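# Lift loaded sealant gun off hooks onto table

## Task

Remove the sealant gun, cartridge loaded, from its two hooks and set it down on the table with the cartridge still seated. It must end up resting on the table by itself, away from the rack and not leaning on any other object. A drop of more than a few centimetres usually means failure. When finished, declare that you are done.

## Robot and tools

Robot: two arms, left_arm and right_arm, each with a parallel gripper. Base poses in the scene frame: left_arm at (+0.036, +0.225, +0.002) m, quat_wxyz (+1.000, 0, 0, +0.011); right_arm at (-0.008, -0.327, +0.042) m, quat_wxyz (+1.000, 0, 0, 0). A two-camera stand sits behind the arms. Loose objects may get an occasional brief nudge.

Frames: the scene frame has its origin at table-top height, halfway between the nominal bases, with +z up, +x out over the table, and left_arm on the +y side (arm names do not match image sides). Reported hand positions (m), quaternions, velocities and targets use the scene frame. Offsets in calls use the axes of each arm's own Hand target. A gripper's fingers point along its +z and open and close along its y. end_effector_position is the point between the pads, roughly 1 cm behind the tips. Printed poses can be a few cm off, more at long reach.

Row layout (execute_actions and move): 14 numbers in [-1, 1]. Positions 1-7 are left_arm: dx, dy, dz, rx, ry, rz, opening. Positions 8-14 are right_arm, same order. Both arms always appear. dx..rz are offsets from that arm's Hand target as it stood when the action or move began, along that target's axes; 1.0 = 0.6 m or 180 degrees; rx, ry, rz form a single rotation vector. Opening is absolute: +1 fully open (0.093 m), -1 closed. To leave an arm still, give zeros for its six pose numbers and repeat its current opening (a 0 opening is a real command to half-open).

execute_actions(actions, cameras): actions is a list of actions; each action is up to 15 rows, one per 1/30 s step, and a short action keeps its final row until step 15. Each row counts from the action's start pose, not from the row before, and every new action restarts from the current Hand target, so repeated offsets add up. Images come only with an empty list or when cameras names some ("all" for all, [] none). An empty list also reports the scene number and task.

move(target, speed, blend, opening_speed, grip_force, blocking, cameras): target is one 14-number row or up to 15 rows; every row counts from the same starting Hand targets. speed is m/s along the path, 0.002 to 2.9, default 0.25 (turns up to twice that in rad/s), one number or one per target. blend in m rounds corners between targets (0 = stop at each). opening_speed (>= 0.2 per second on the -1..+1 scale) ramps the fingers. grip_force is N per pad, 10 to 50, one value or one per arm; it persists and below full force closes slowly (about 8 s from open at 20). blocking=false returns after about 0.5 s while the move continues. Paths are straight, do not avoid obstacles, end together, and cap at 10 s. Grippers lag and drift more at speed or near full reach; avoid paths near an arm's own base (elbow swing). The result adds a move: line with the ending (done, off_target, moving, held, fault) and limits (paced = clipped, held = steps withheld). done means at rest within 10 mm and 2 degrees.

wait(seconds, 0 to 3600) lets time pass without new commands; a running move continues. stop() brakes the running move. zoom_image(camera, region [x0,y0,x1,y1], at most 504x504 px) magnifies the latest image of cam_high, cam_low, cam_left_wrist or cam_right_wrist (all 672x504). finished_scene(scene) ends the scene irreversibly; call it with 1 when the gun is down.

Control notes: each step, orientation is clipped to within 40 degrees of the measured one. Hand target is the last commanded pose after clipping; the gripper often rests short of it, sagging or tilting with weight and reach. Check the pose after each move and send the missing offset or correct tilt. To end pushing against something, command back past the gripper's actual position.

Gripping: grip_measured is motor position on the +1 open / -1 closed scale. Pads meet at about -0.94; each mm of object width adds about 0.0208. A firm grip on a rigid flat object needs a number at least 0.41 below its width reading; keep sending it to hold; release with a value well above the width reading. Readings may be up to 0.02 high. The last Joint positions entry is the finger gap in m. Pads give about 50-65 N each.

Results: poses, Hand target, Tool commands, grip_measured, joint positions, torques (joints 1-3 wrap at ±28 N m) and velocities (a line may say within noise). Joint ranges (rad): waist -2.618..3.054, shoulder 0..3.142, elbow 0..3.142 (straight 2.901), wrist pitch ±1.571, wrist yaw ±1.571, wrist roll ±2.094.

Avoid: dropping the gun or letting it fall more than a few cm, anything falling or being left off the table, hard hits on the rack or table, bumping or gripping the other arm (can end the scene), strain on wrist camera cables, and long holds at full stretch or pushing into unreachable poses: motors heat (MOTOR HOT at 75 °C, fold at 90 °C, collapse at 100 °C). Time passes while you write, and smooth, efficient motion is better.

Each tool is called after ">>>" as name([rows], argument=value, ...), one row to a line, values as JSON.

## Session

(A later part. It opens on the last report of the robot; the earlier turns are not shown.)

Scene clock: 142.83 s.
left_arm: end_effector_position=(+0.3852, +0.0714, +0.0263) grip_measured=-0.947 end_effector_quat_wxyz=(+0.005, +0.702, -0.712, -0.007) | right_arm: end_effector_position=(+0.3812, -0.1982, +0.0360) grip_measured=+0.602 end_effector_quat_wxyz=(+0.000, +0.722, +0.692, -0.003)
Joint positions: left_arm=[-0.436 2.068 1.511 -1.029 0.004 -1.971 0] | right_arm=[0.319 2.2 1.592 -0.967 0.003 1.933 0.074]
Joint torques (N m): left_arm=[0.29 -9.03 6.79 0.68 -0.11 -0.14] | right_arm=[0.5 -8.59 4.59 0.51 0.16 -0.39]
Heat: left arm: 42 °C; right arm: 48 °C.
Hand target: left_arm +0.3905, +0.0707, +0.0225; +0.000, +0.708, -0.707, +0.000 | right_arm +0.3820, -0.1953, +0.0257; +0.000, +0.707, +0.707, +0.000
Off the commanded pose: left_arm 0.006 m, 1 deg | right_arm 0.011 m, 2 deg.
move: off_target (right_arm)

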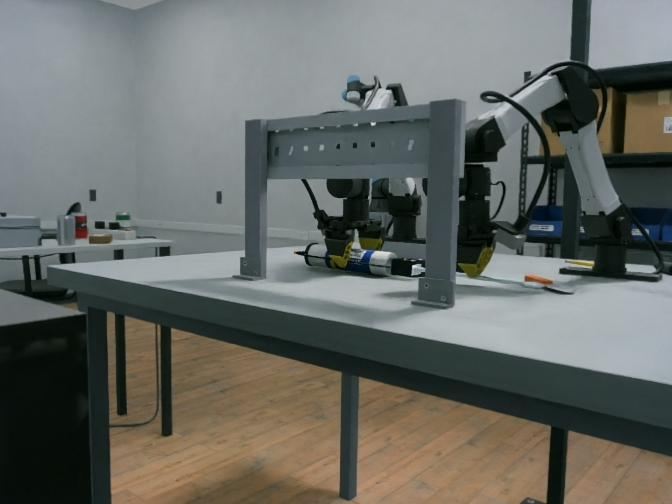

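>>> move(target=[0,0,-0.015,0,0,0,-1,0,0,0.008,0,0,0,0.0], speed=0.05, cameras=["cam_low","cam_left_wrist","cam_right_wrist"])

>>> zoom_image(camera="cam_low", region=[290, 220, 450, 300])

Scene clock: 149.47 s.
left_arm: end_effector_position=(+0.3846, +0.0716, +0.0263) grip_measured=-0.947 end_effector_quat_wxyz=(+0.005, +0.702, -0.712, -0.008) | right_arm: end_effector_position=(+0.3812, -0.1983, +0.0351) grip_measured=+0.602 end_effector_quat_wxyz=(-0.001, +0.722, +0.692, -0.002)
Joint positions: left_arm=[-0.436 2.068 1.511 -1.032 0.004 -1.971 0] | right_arm=[0.318 2.2 1.588 -0.962 0 1.932 0.074]
Joint torques (N m): left_arm=[0.24 -9.92 8.94 0.35 -0.11 -0.13] | right_arm=[0.58 -7.99 4.16 0.62 0.19 -0.38]
Heat: left arm: 43 °C; right arm: 48 °C.
Hand target: left_arm +0.3905, +0.0707, +0.0315; +0.000, +0.708, -0.707, +0.000 | right_arm +0.3820, -0.1952, +0.0209; +0.000, +0.707, +0.707, +0.000
Off the commanded pose: left_arm 0.008 m, 1 deg | right_arm 0.015 m, 2 deg.
move: off_target (right_arm)

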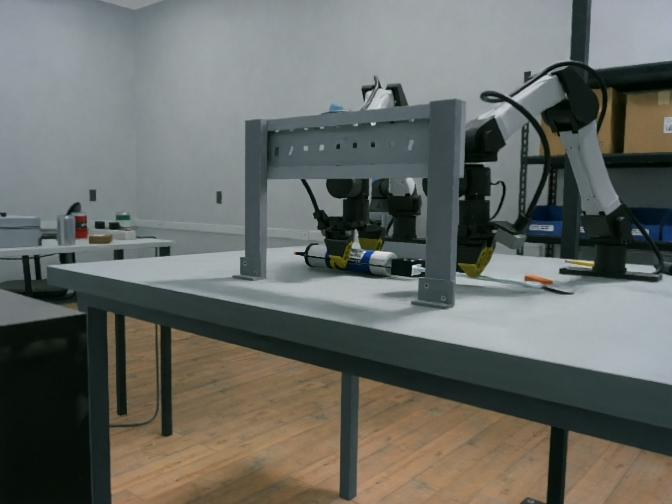

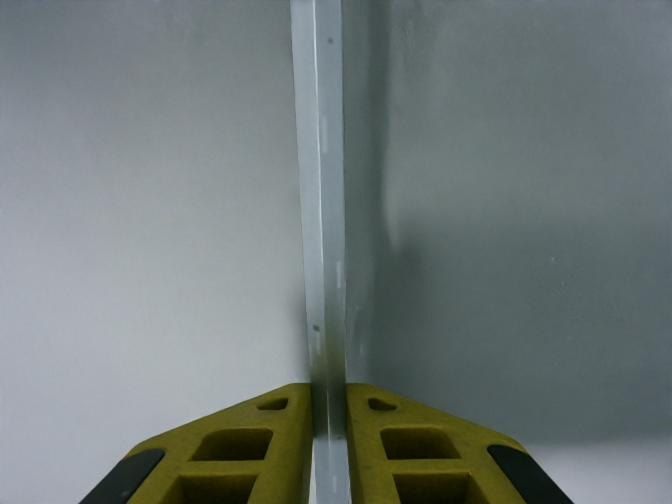

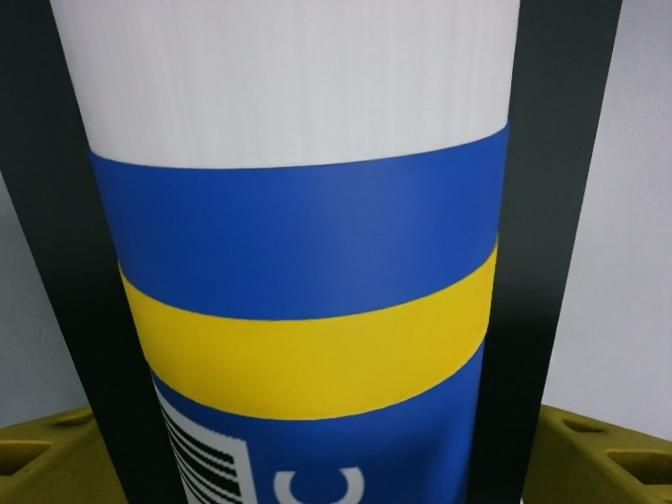

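Scaled by 3.150.

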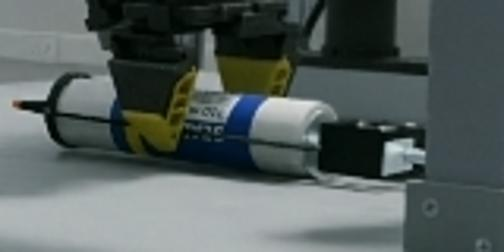

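>>> move([
  [0,0,0.008,0,0,0,-1,0,0,-0.012,0,0,0,0.0],
  [0,0,0.008,0,0,0,-0.3,0,0,-0.012,0,0,0,0.0],
], speed=0.05, opening_speed=0.7, cameras=["cam_low","cam_left_wrist","cam_right_wrist"])

>>> zoom_image(camera="cam_low", region=[290, 220, 450, 300])

Scene clock: 154.30 s.
left_arm: end_effector_position=(+0.3866, +0.0707, +0.0263) grip_measured=-0.302 end_effector_quat_wxyz=(+0.004, +0.703, -0.711, -0.004) | right_arm: end_effector_position=(+0.3812, -0.1983, +0.0348) grip_measured=+0.602 end_effector_quat_wxyz=(-0.001, +0.721, +0.693, -0.002)
Joint positions: left_arm=[-0.436 2.068 1.511 -1.023 0.004 -1.972 0.031] | right_arm=[0.318 2.201 1.588 -0.962 0 1.931 0.074]
Joint torques (N m): left_arm=[0.27 -9.32 7.79 0.45 -0.13 -0.12] | right_arm=[0.55 -8.88 5.24 0.38 0.18 -0.37]
Heat: left arm: 44 °C; right arm: 47 °C.
Hand target: left_arm +0.3904, +0.0707, +0.0267; +0.000, +0.708, -0.707, +0.000 | right_arm +0.3820, -0.1952, +0.0281; +0.000, +0.707, +0.707, +0.000
Off the commanded pose: left_arm 0.004 m, 1 deg | right_arm 0.007 m, 2 deg.
move: done

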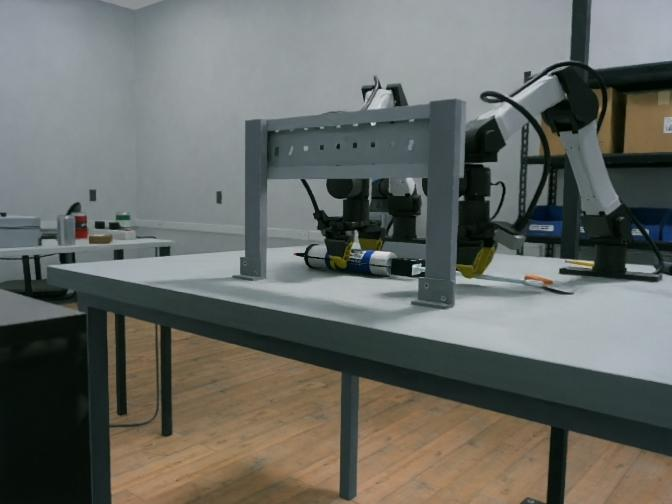

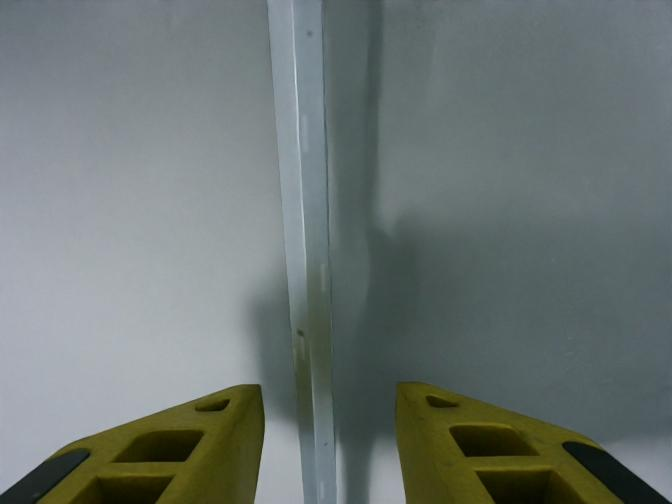

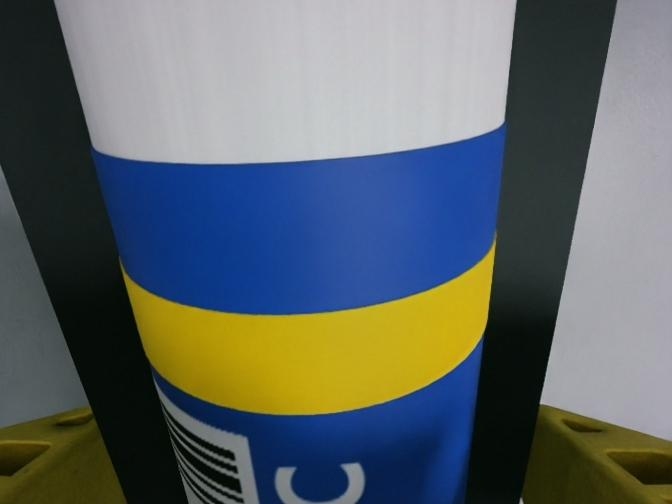

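Scaled by 3.150.

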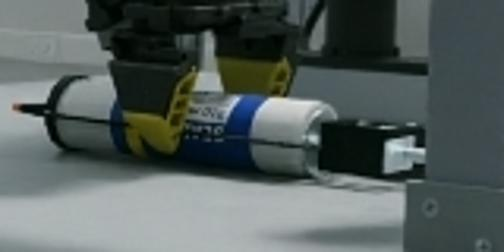

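>>> move(target=[0,0,0,0,0,0,-0.3,0,0,0,0,0,0,1.0], opening_speed=0.6, cameras=["cam_low","cam_left_wrist","cam_right_wrist"])

>>> zoom_image(camera="cam_low", region=[290, 220, 450, 300])

Scene clock: 159.07 s.
left_arm: end_effector_position=(+0.3866, +0.0707, +0.0263) grip_measured=-0.302 end_effector_quat_wxyz=(+0.004, +0.703, -0.711, -0.004) | right_arm: end_effector_position=(+0.3827, -0.1977, +0.0348) grip_measured=+1.000 end_effector_quat_wxyz=(+0.001, +0.713, +0.701, +0.001)
Joint positions: left_arm=[-0.436 2.068 1.511 -1.023 0.004 -1.972 0.031] | right_arm=[0.318 2.201 1.588 -0.955 0 1.907 0.093]
Joint torques (N m): left_arm=[0.28 -9.4 7.8 0.46 -0.11 -0.12] | right_arm=[0.58 -8.91 5.19 0.35 0.19 -0.17]
Heat: left arm: 45 °C; right arm: 46 °C.
Hand target: left_arm +0.3904, +0.0707, +0.0267; +0.000, +0.708, -0.707, +0.000 | right_arm +0.3820, -0.1952, +0.0281; +0.000, +0.707, +0.707, +0.000
Off the commanded pose: left_arm 0.004 m, 1 deg | right_arm 0.007 m, 1 deg.
move: done

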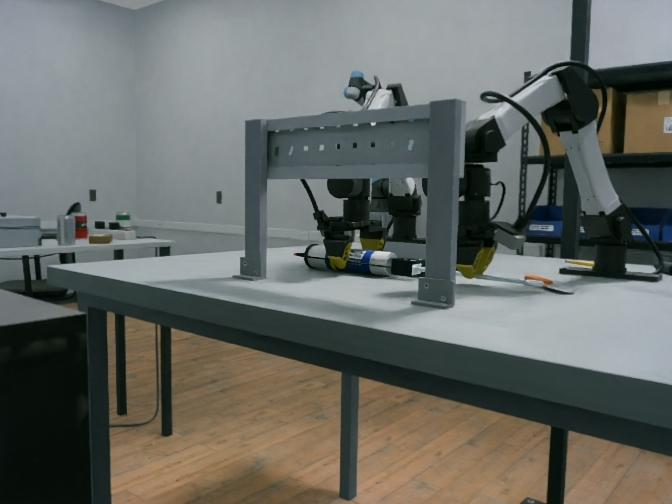

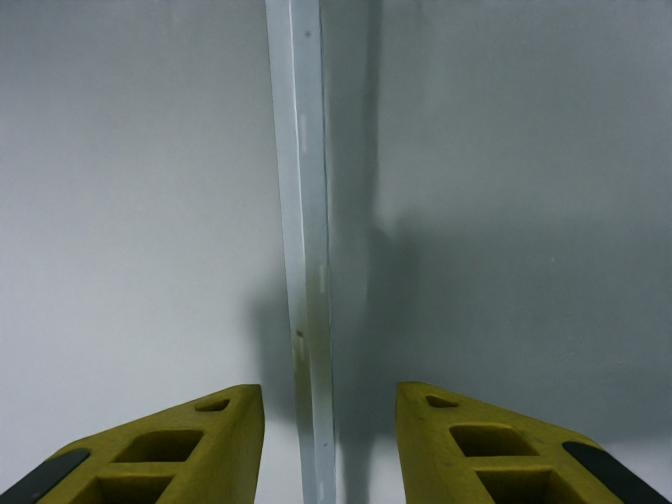

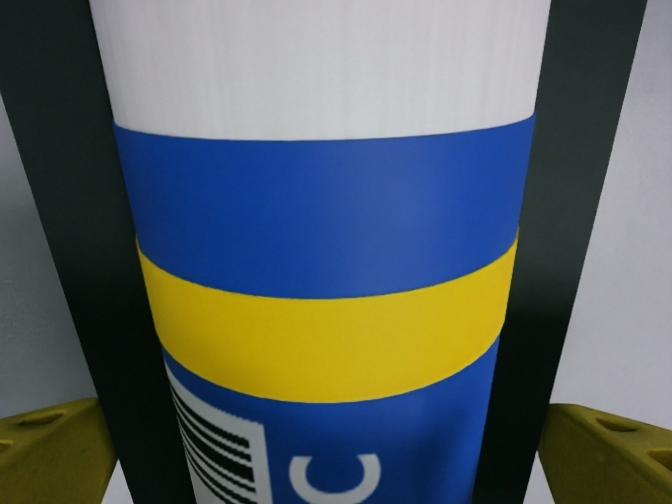

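Scaled by 3.150.

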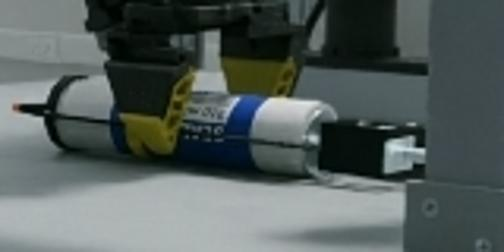

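Both released. Rise straight up.

>>> move(target=[0,0,-0.25,0,0,0,-0.3,0,0,-0.25,0,0,0,1.0], speed=0.1, cameras=["all"])

>>> zoom_image(camera="cam_low", region=[290, 220, 600, 310])

Scene clock: 163.53 s.
left_arm: end_effector_position=(+0.3907, +0.0689, +0.1598) grip_measured=-0.302 end_effector_quat_wxyz=(+0.002, +0.703, -0.711, +0.000) | right_arm: end_effector_position=(+0.3817, -0.1981, +0.1653) grip_measured=+1.000 end_effector_quat_wxyz=(-0.005, +0.713, +0.701, -0.011)
Joint positions: left_arm=[-0.436 2.049 2.018 -1.542 0.004 -1.972 0.031] | right_arm=[0.318 2.156 2.043 -1.482 0 1.906 0.093]
Joint torques (N m): left_arm=[0.24 -11.88 9.57 0.2 -0.12 -0.14] | right_arm=[0.61 -11.29 8.16 -0.02 0.18 -0.14]
Heat: left arm: 46 °C; right arm: 47 °C.
Hand target: left_arm +0.3904, +0.0706, +0.1767; +0.000, +0.708, -0.707, +0.000 | right_arm +0.3818, -0.1952, +0.1780; +0.000, +0.707, +0.707, +0.000
Off the commanded pose: left_arm 0.017 m, 1 deg | right_arm 0.013 m, 2 deg.
joint sent to its limit (left arm) — joint 4 (wrist pitch), lower limit. The joint targets still meet the commanded pose.
move: off_target (left_arm, right_arm)

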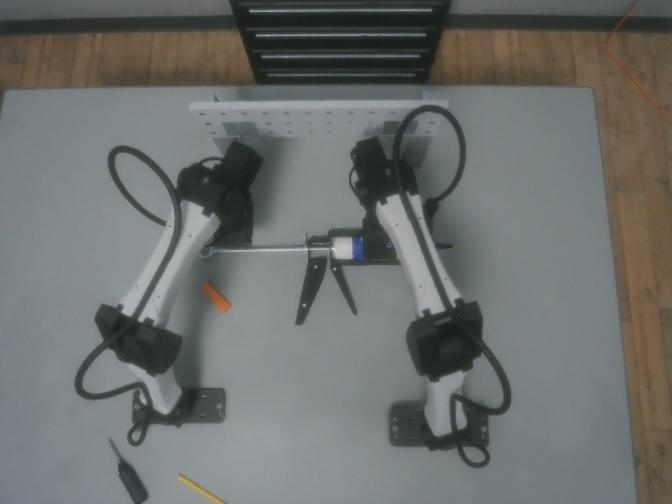

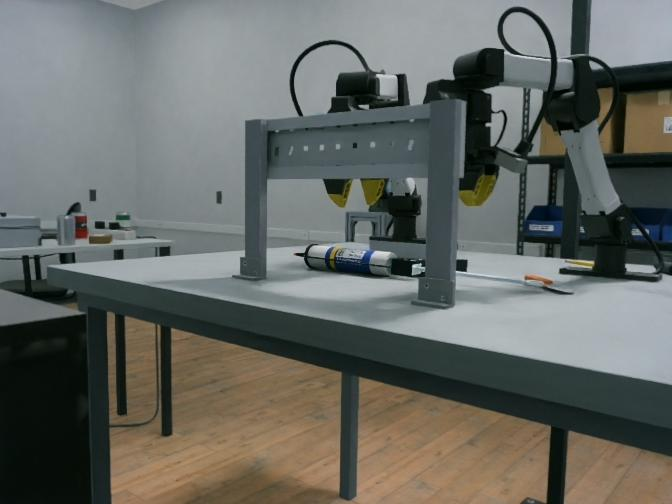

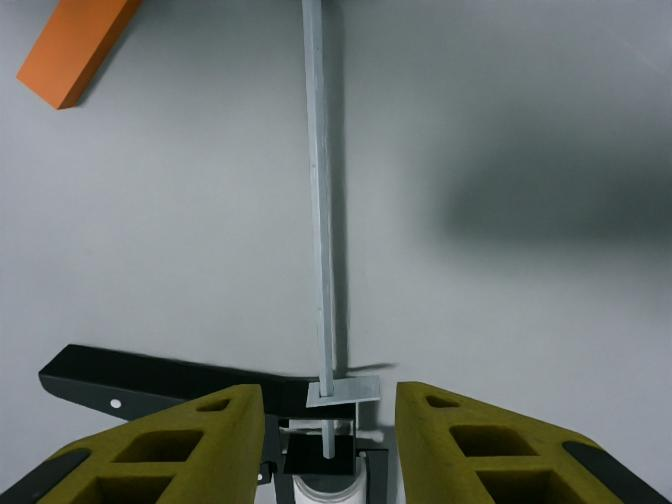

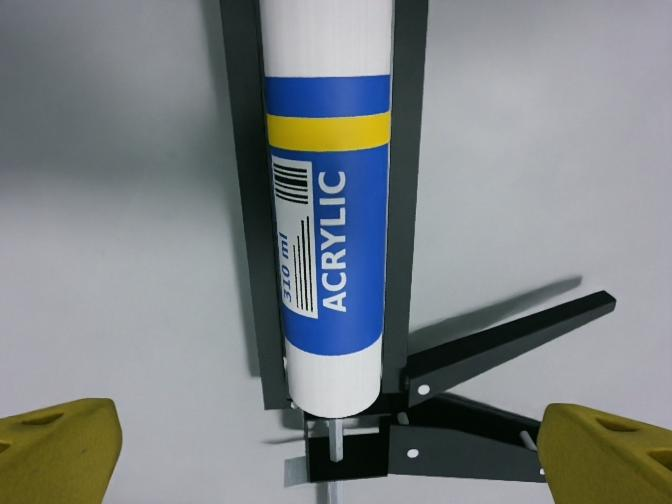

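Scaled by 1.626.

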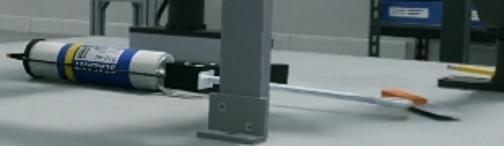

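>>> zoom_image(camera="cam_high", region=[170, 210, 310, 330])

>>> zoom_image(camera="cam_low", region=[480, 255, 600, 310])

Scaled by 3.600.

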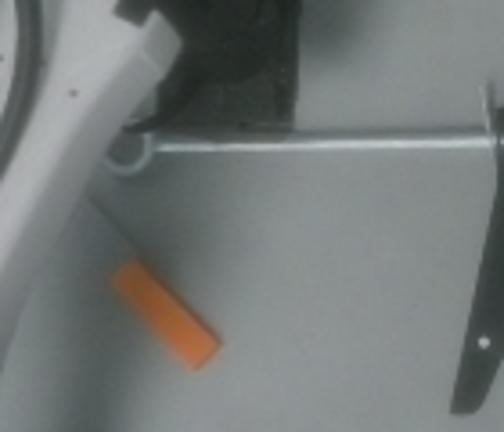

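Scaled by 4.200.

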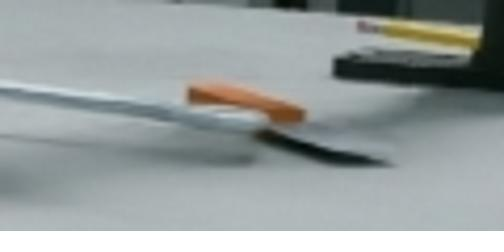

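>>> move(target=[-0.1,0.083,0,0,0,0,-0.3,0,0,0,0,0,0,1.0], speed=0.15, cameras=["all"])

Scene clock: 172.57 s.
left_arm: end_effector_position=(+0.3424, +0.1287, +0.1738) grip_measured=-0.302 end_effector_quat_wxyz=(+0.006, +0.708, -0.706, -0.007) | right_arm: end_effector_position=(+0.3815, -0.1981, +0.1653) grip_measured=+1.000 end_effector_quat_wxyz=(-0.006, +0.713, +0.701, -0.012)
Joint positions: left_arm=[-0.325 1.789 1.721 -1.52 0.004 -1.876 0.031] | right_arm=[0.318 2.156 2.043 -1.483 0 1.906 0.093]
Joint torques (N m): left_arm=[0.23 -9.29 5.35 0.47 -0.12 0.01] | right_arm=[0.59 -11.22 8.18 -0.04 0.19 -0.15]
Heat: left arm: 48 °C; right arm: 47 °C.
Hand target: left_arm +0.3406, +0.1306, +0.1767; +0.000, +0.708, -0.707, +0.000 | right_arm +0.3818, -0.1952, +0.1780; +0.000, +0.707, +0.707, +0.000
Off the commanded pose: left_arm 0.004 m, 1 deg | right_arm 0.013 m, 2 deg.
move: done

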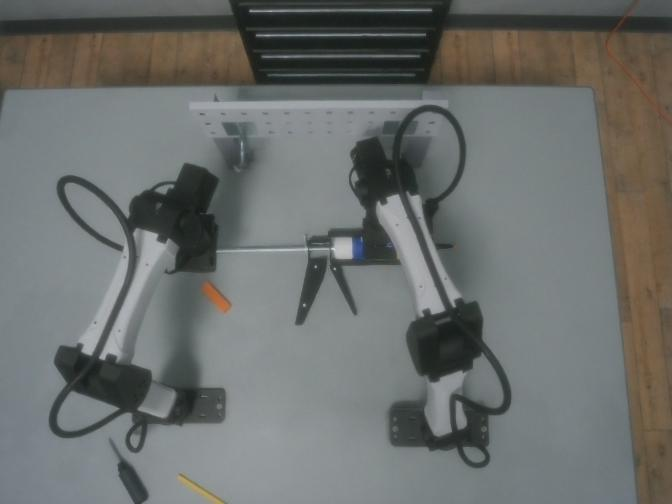

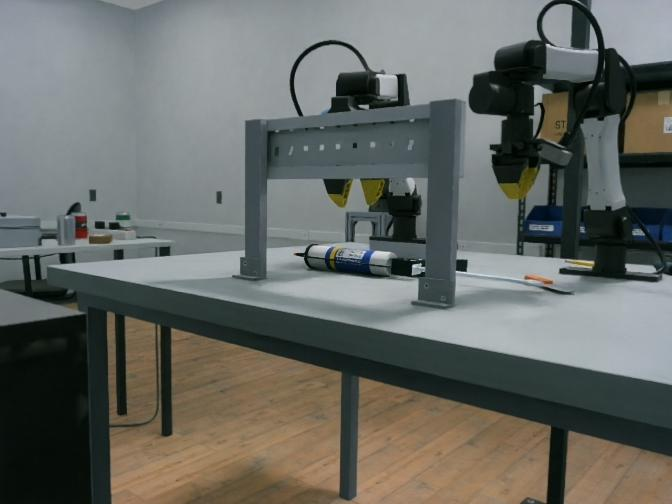

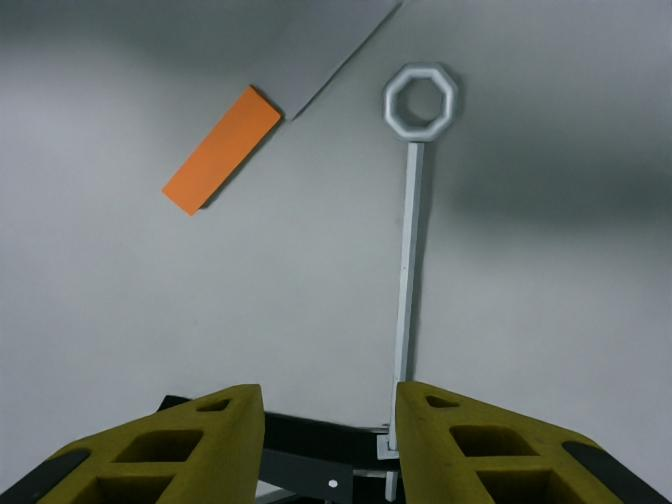

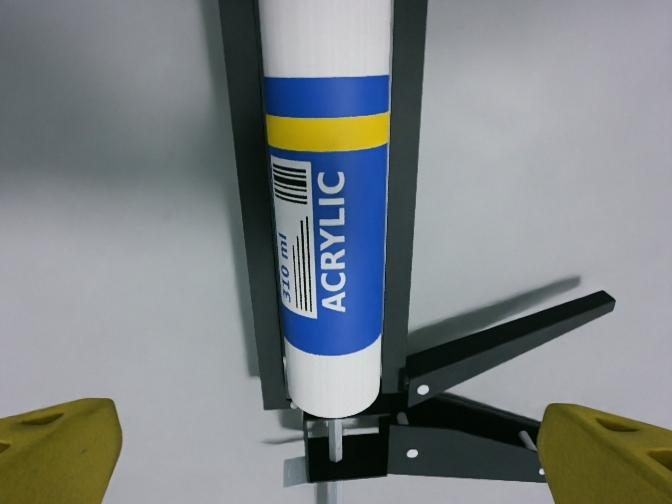

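>>> finished_scene(scene=2)

The scene is finished: the task was done.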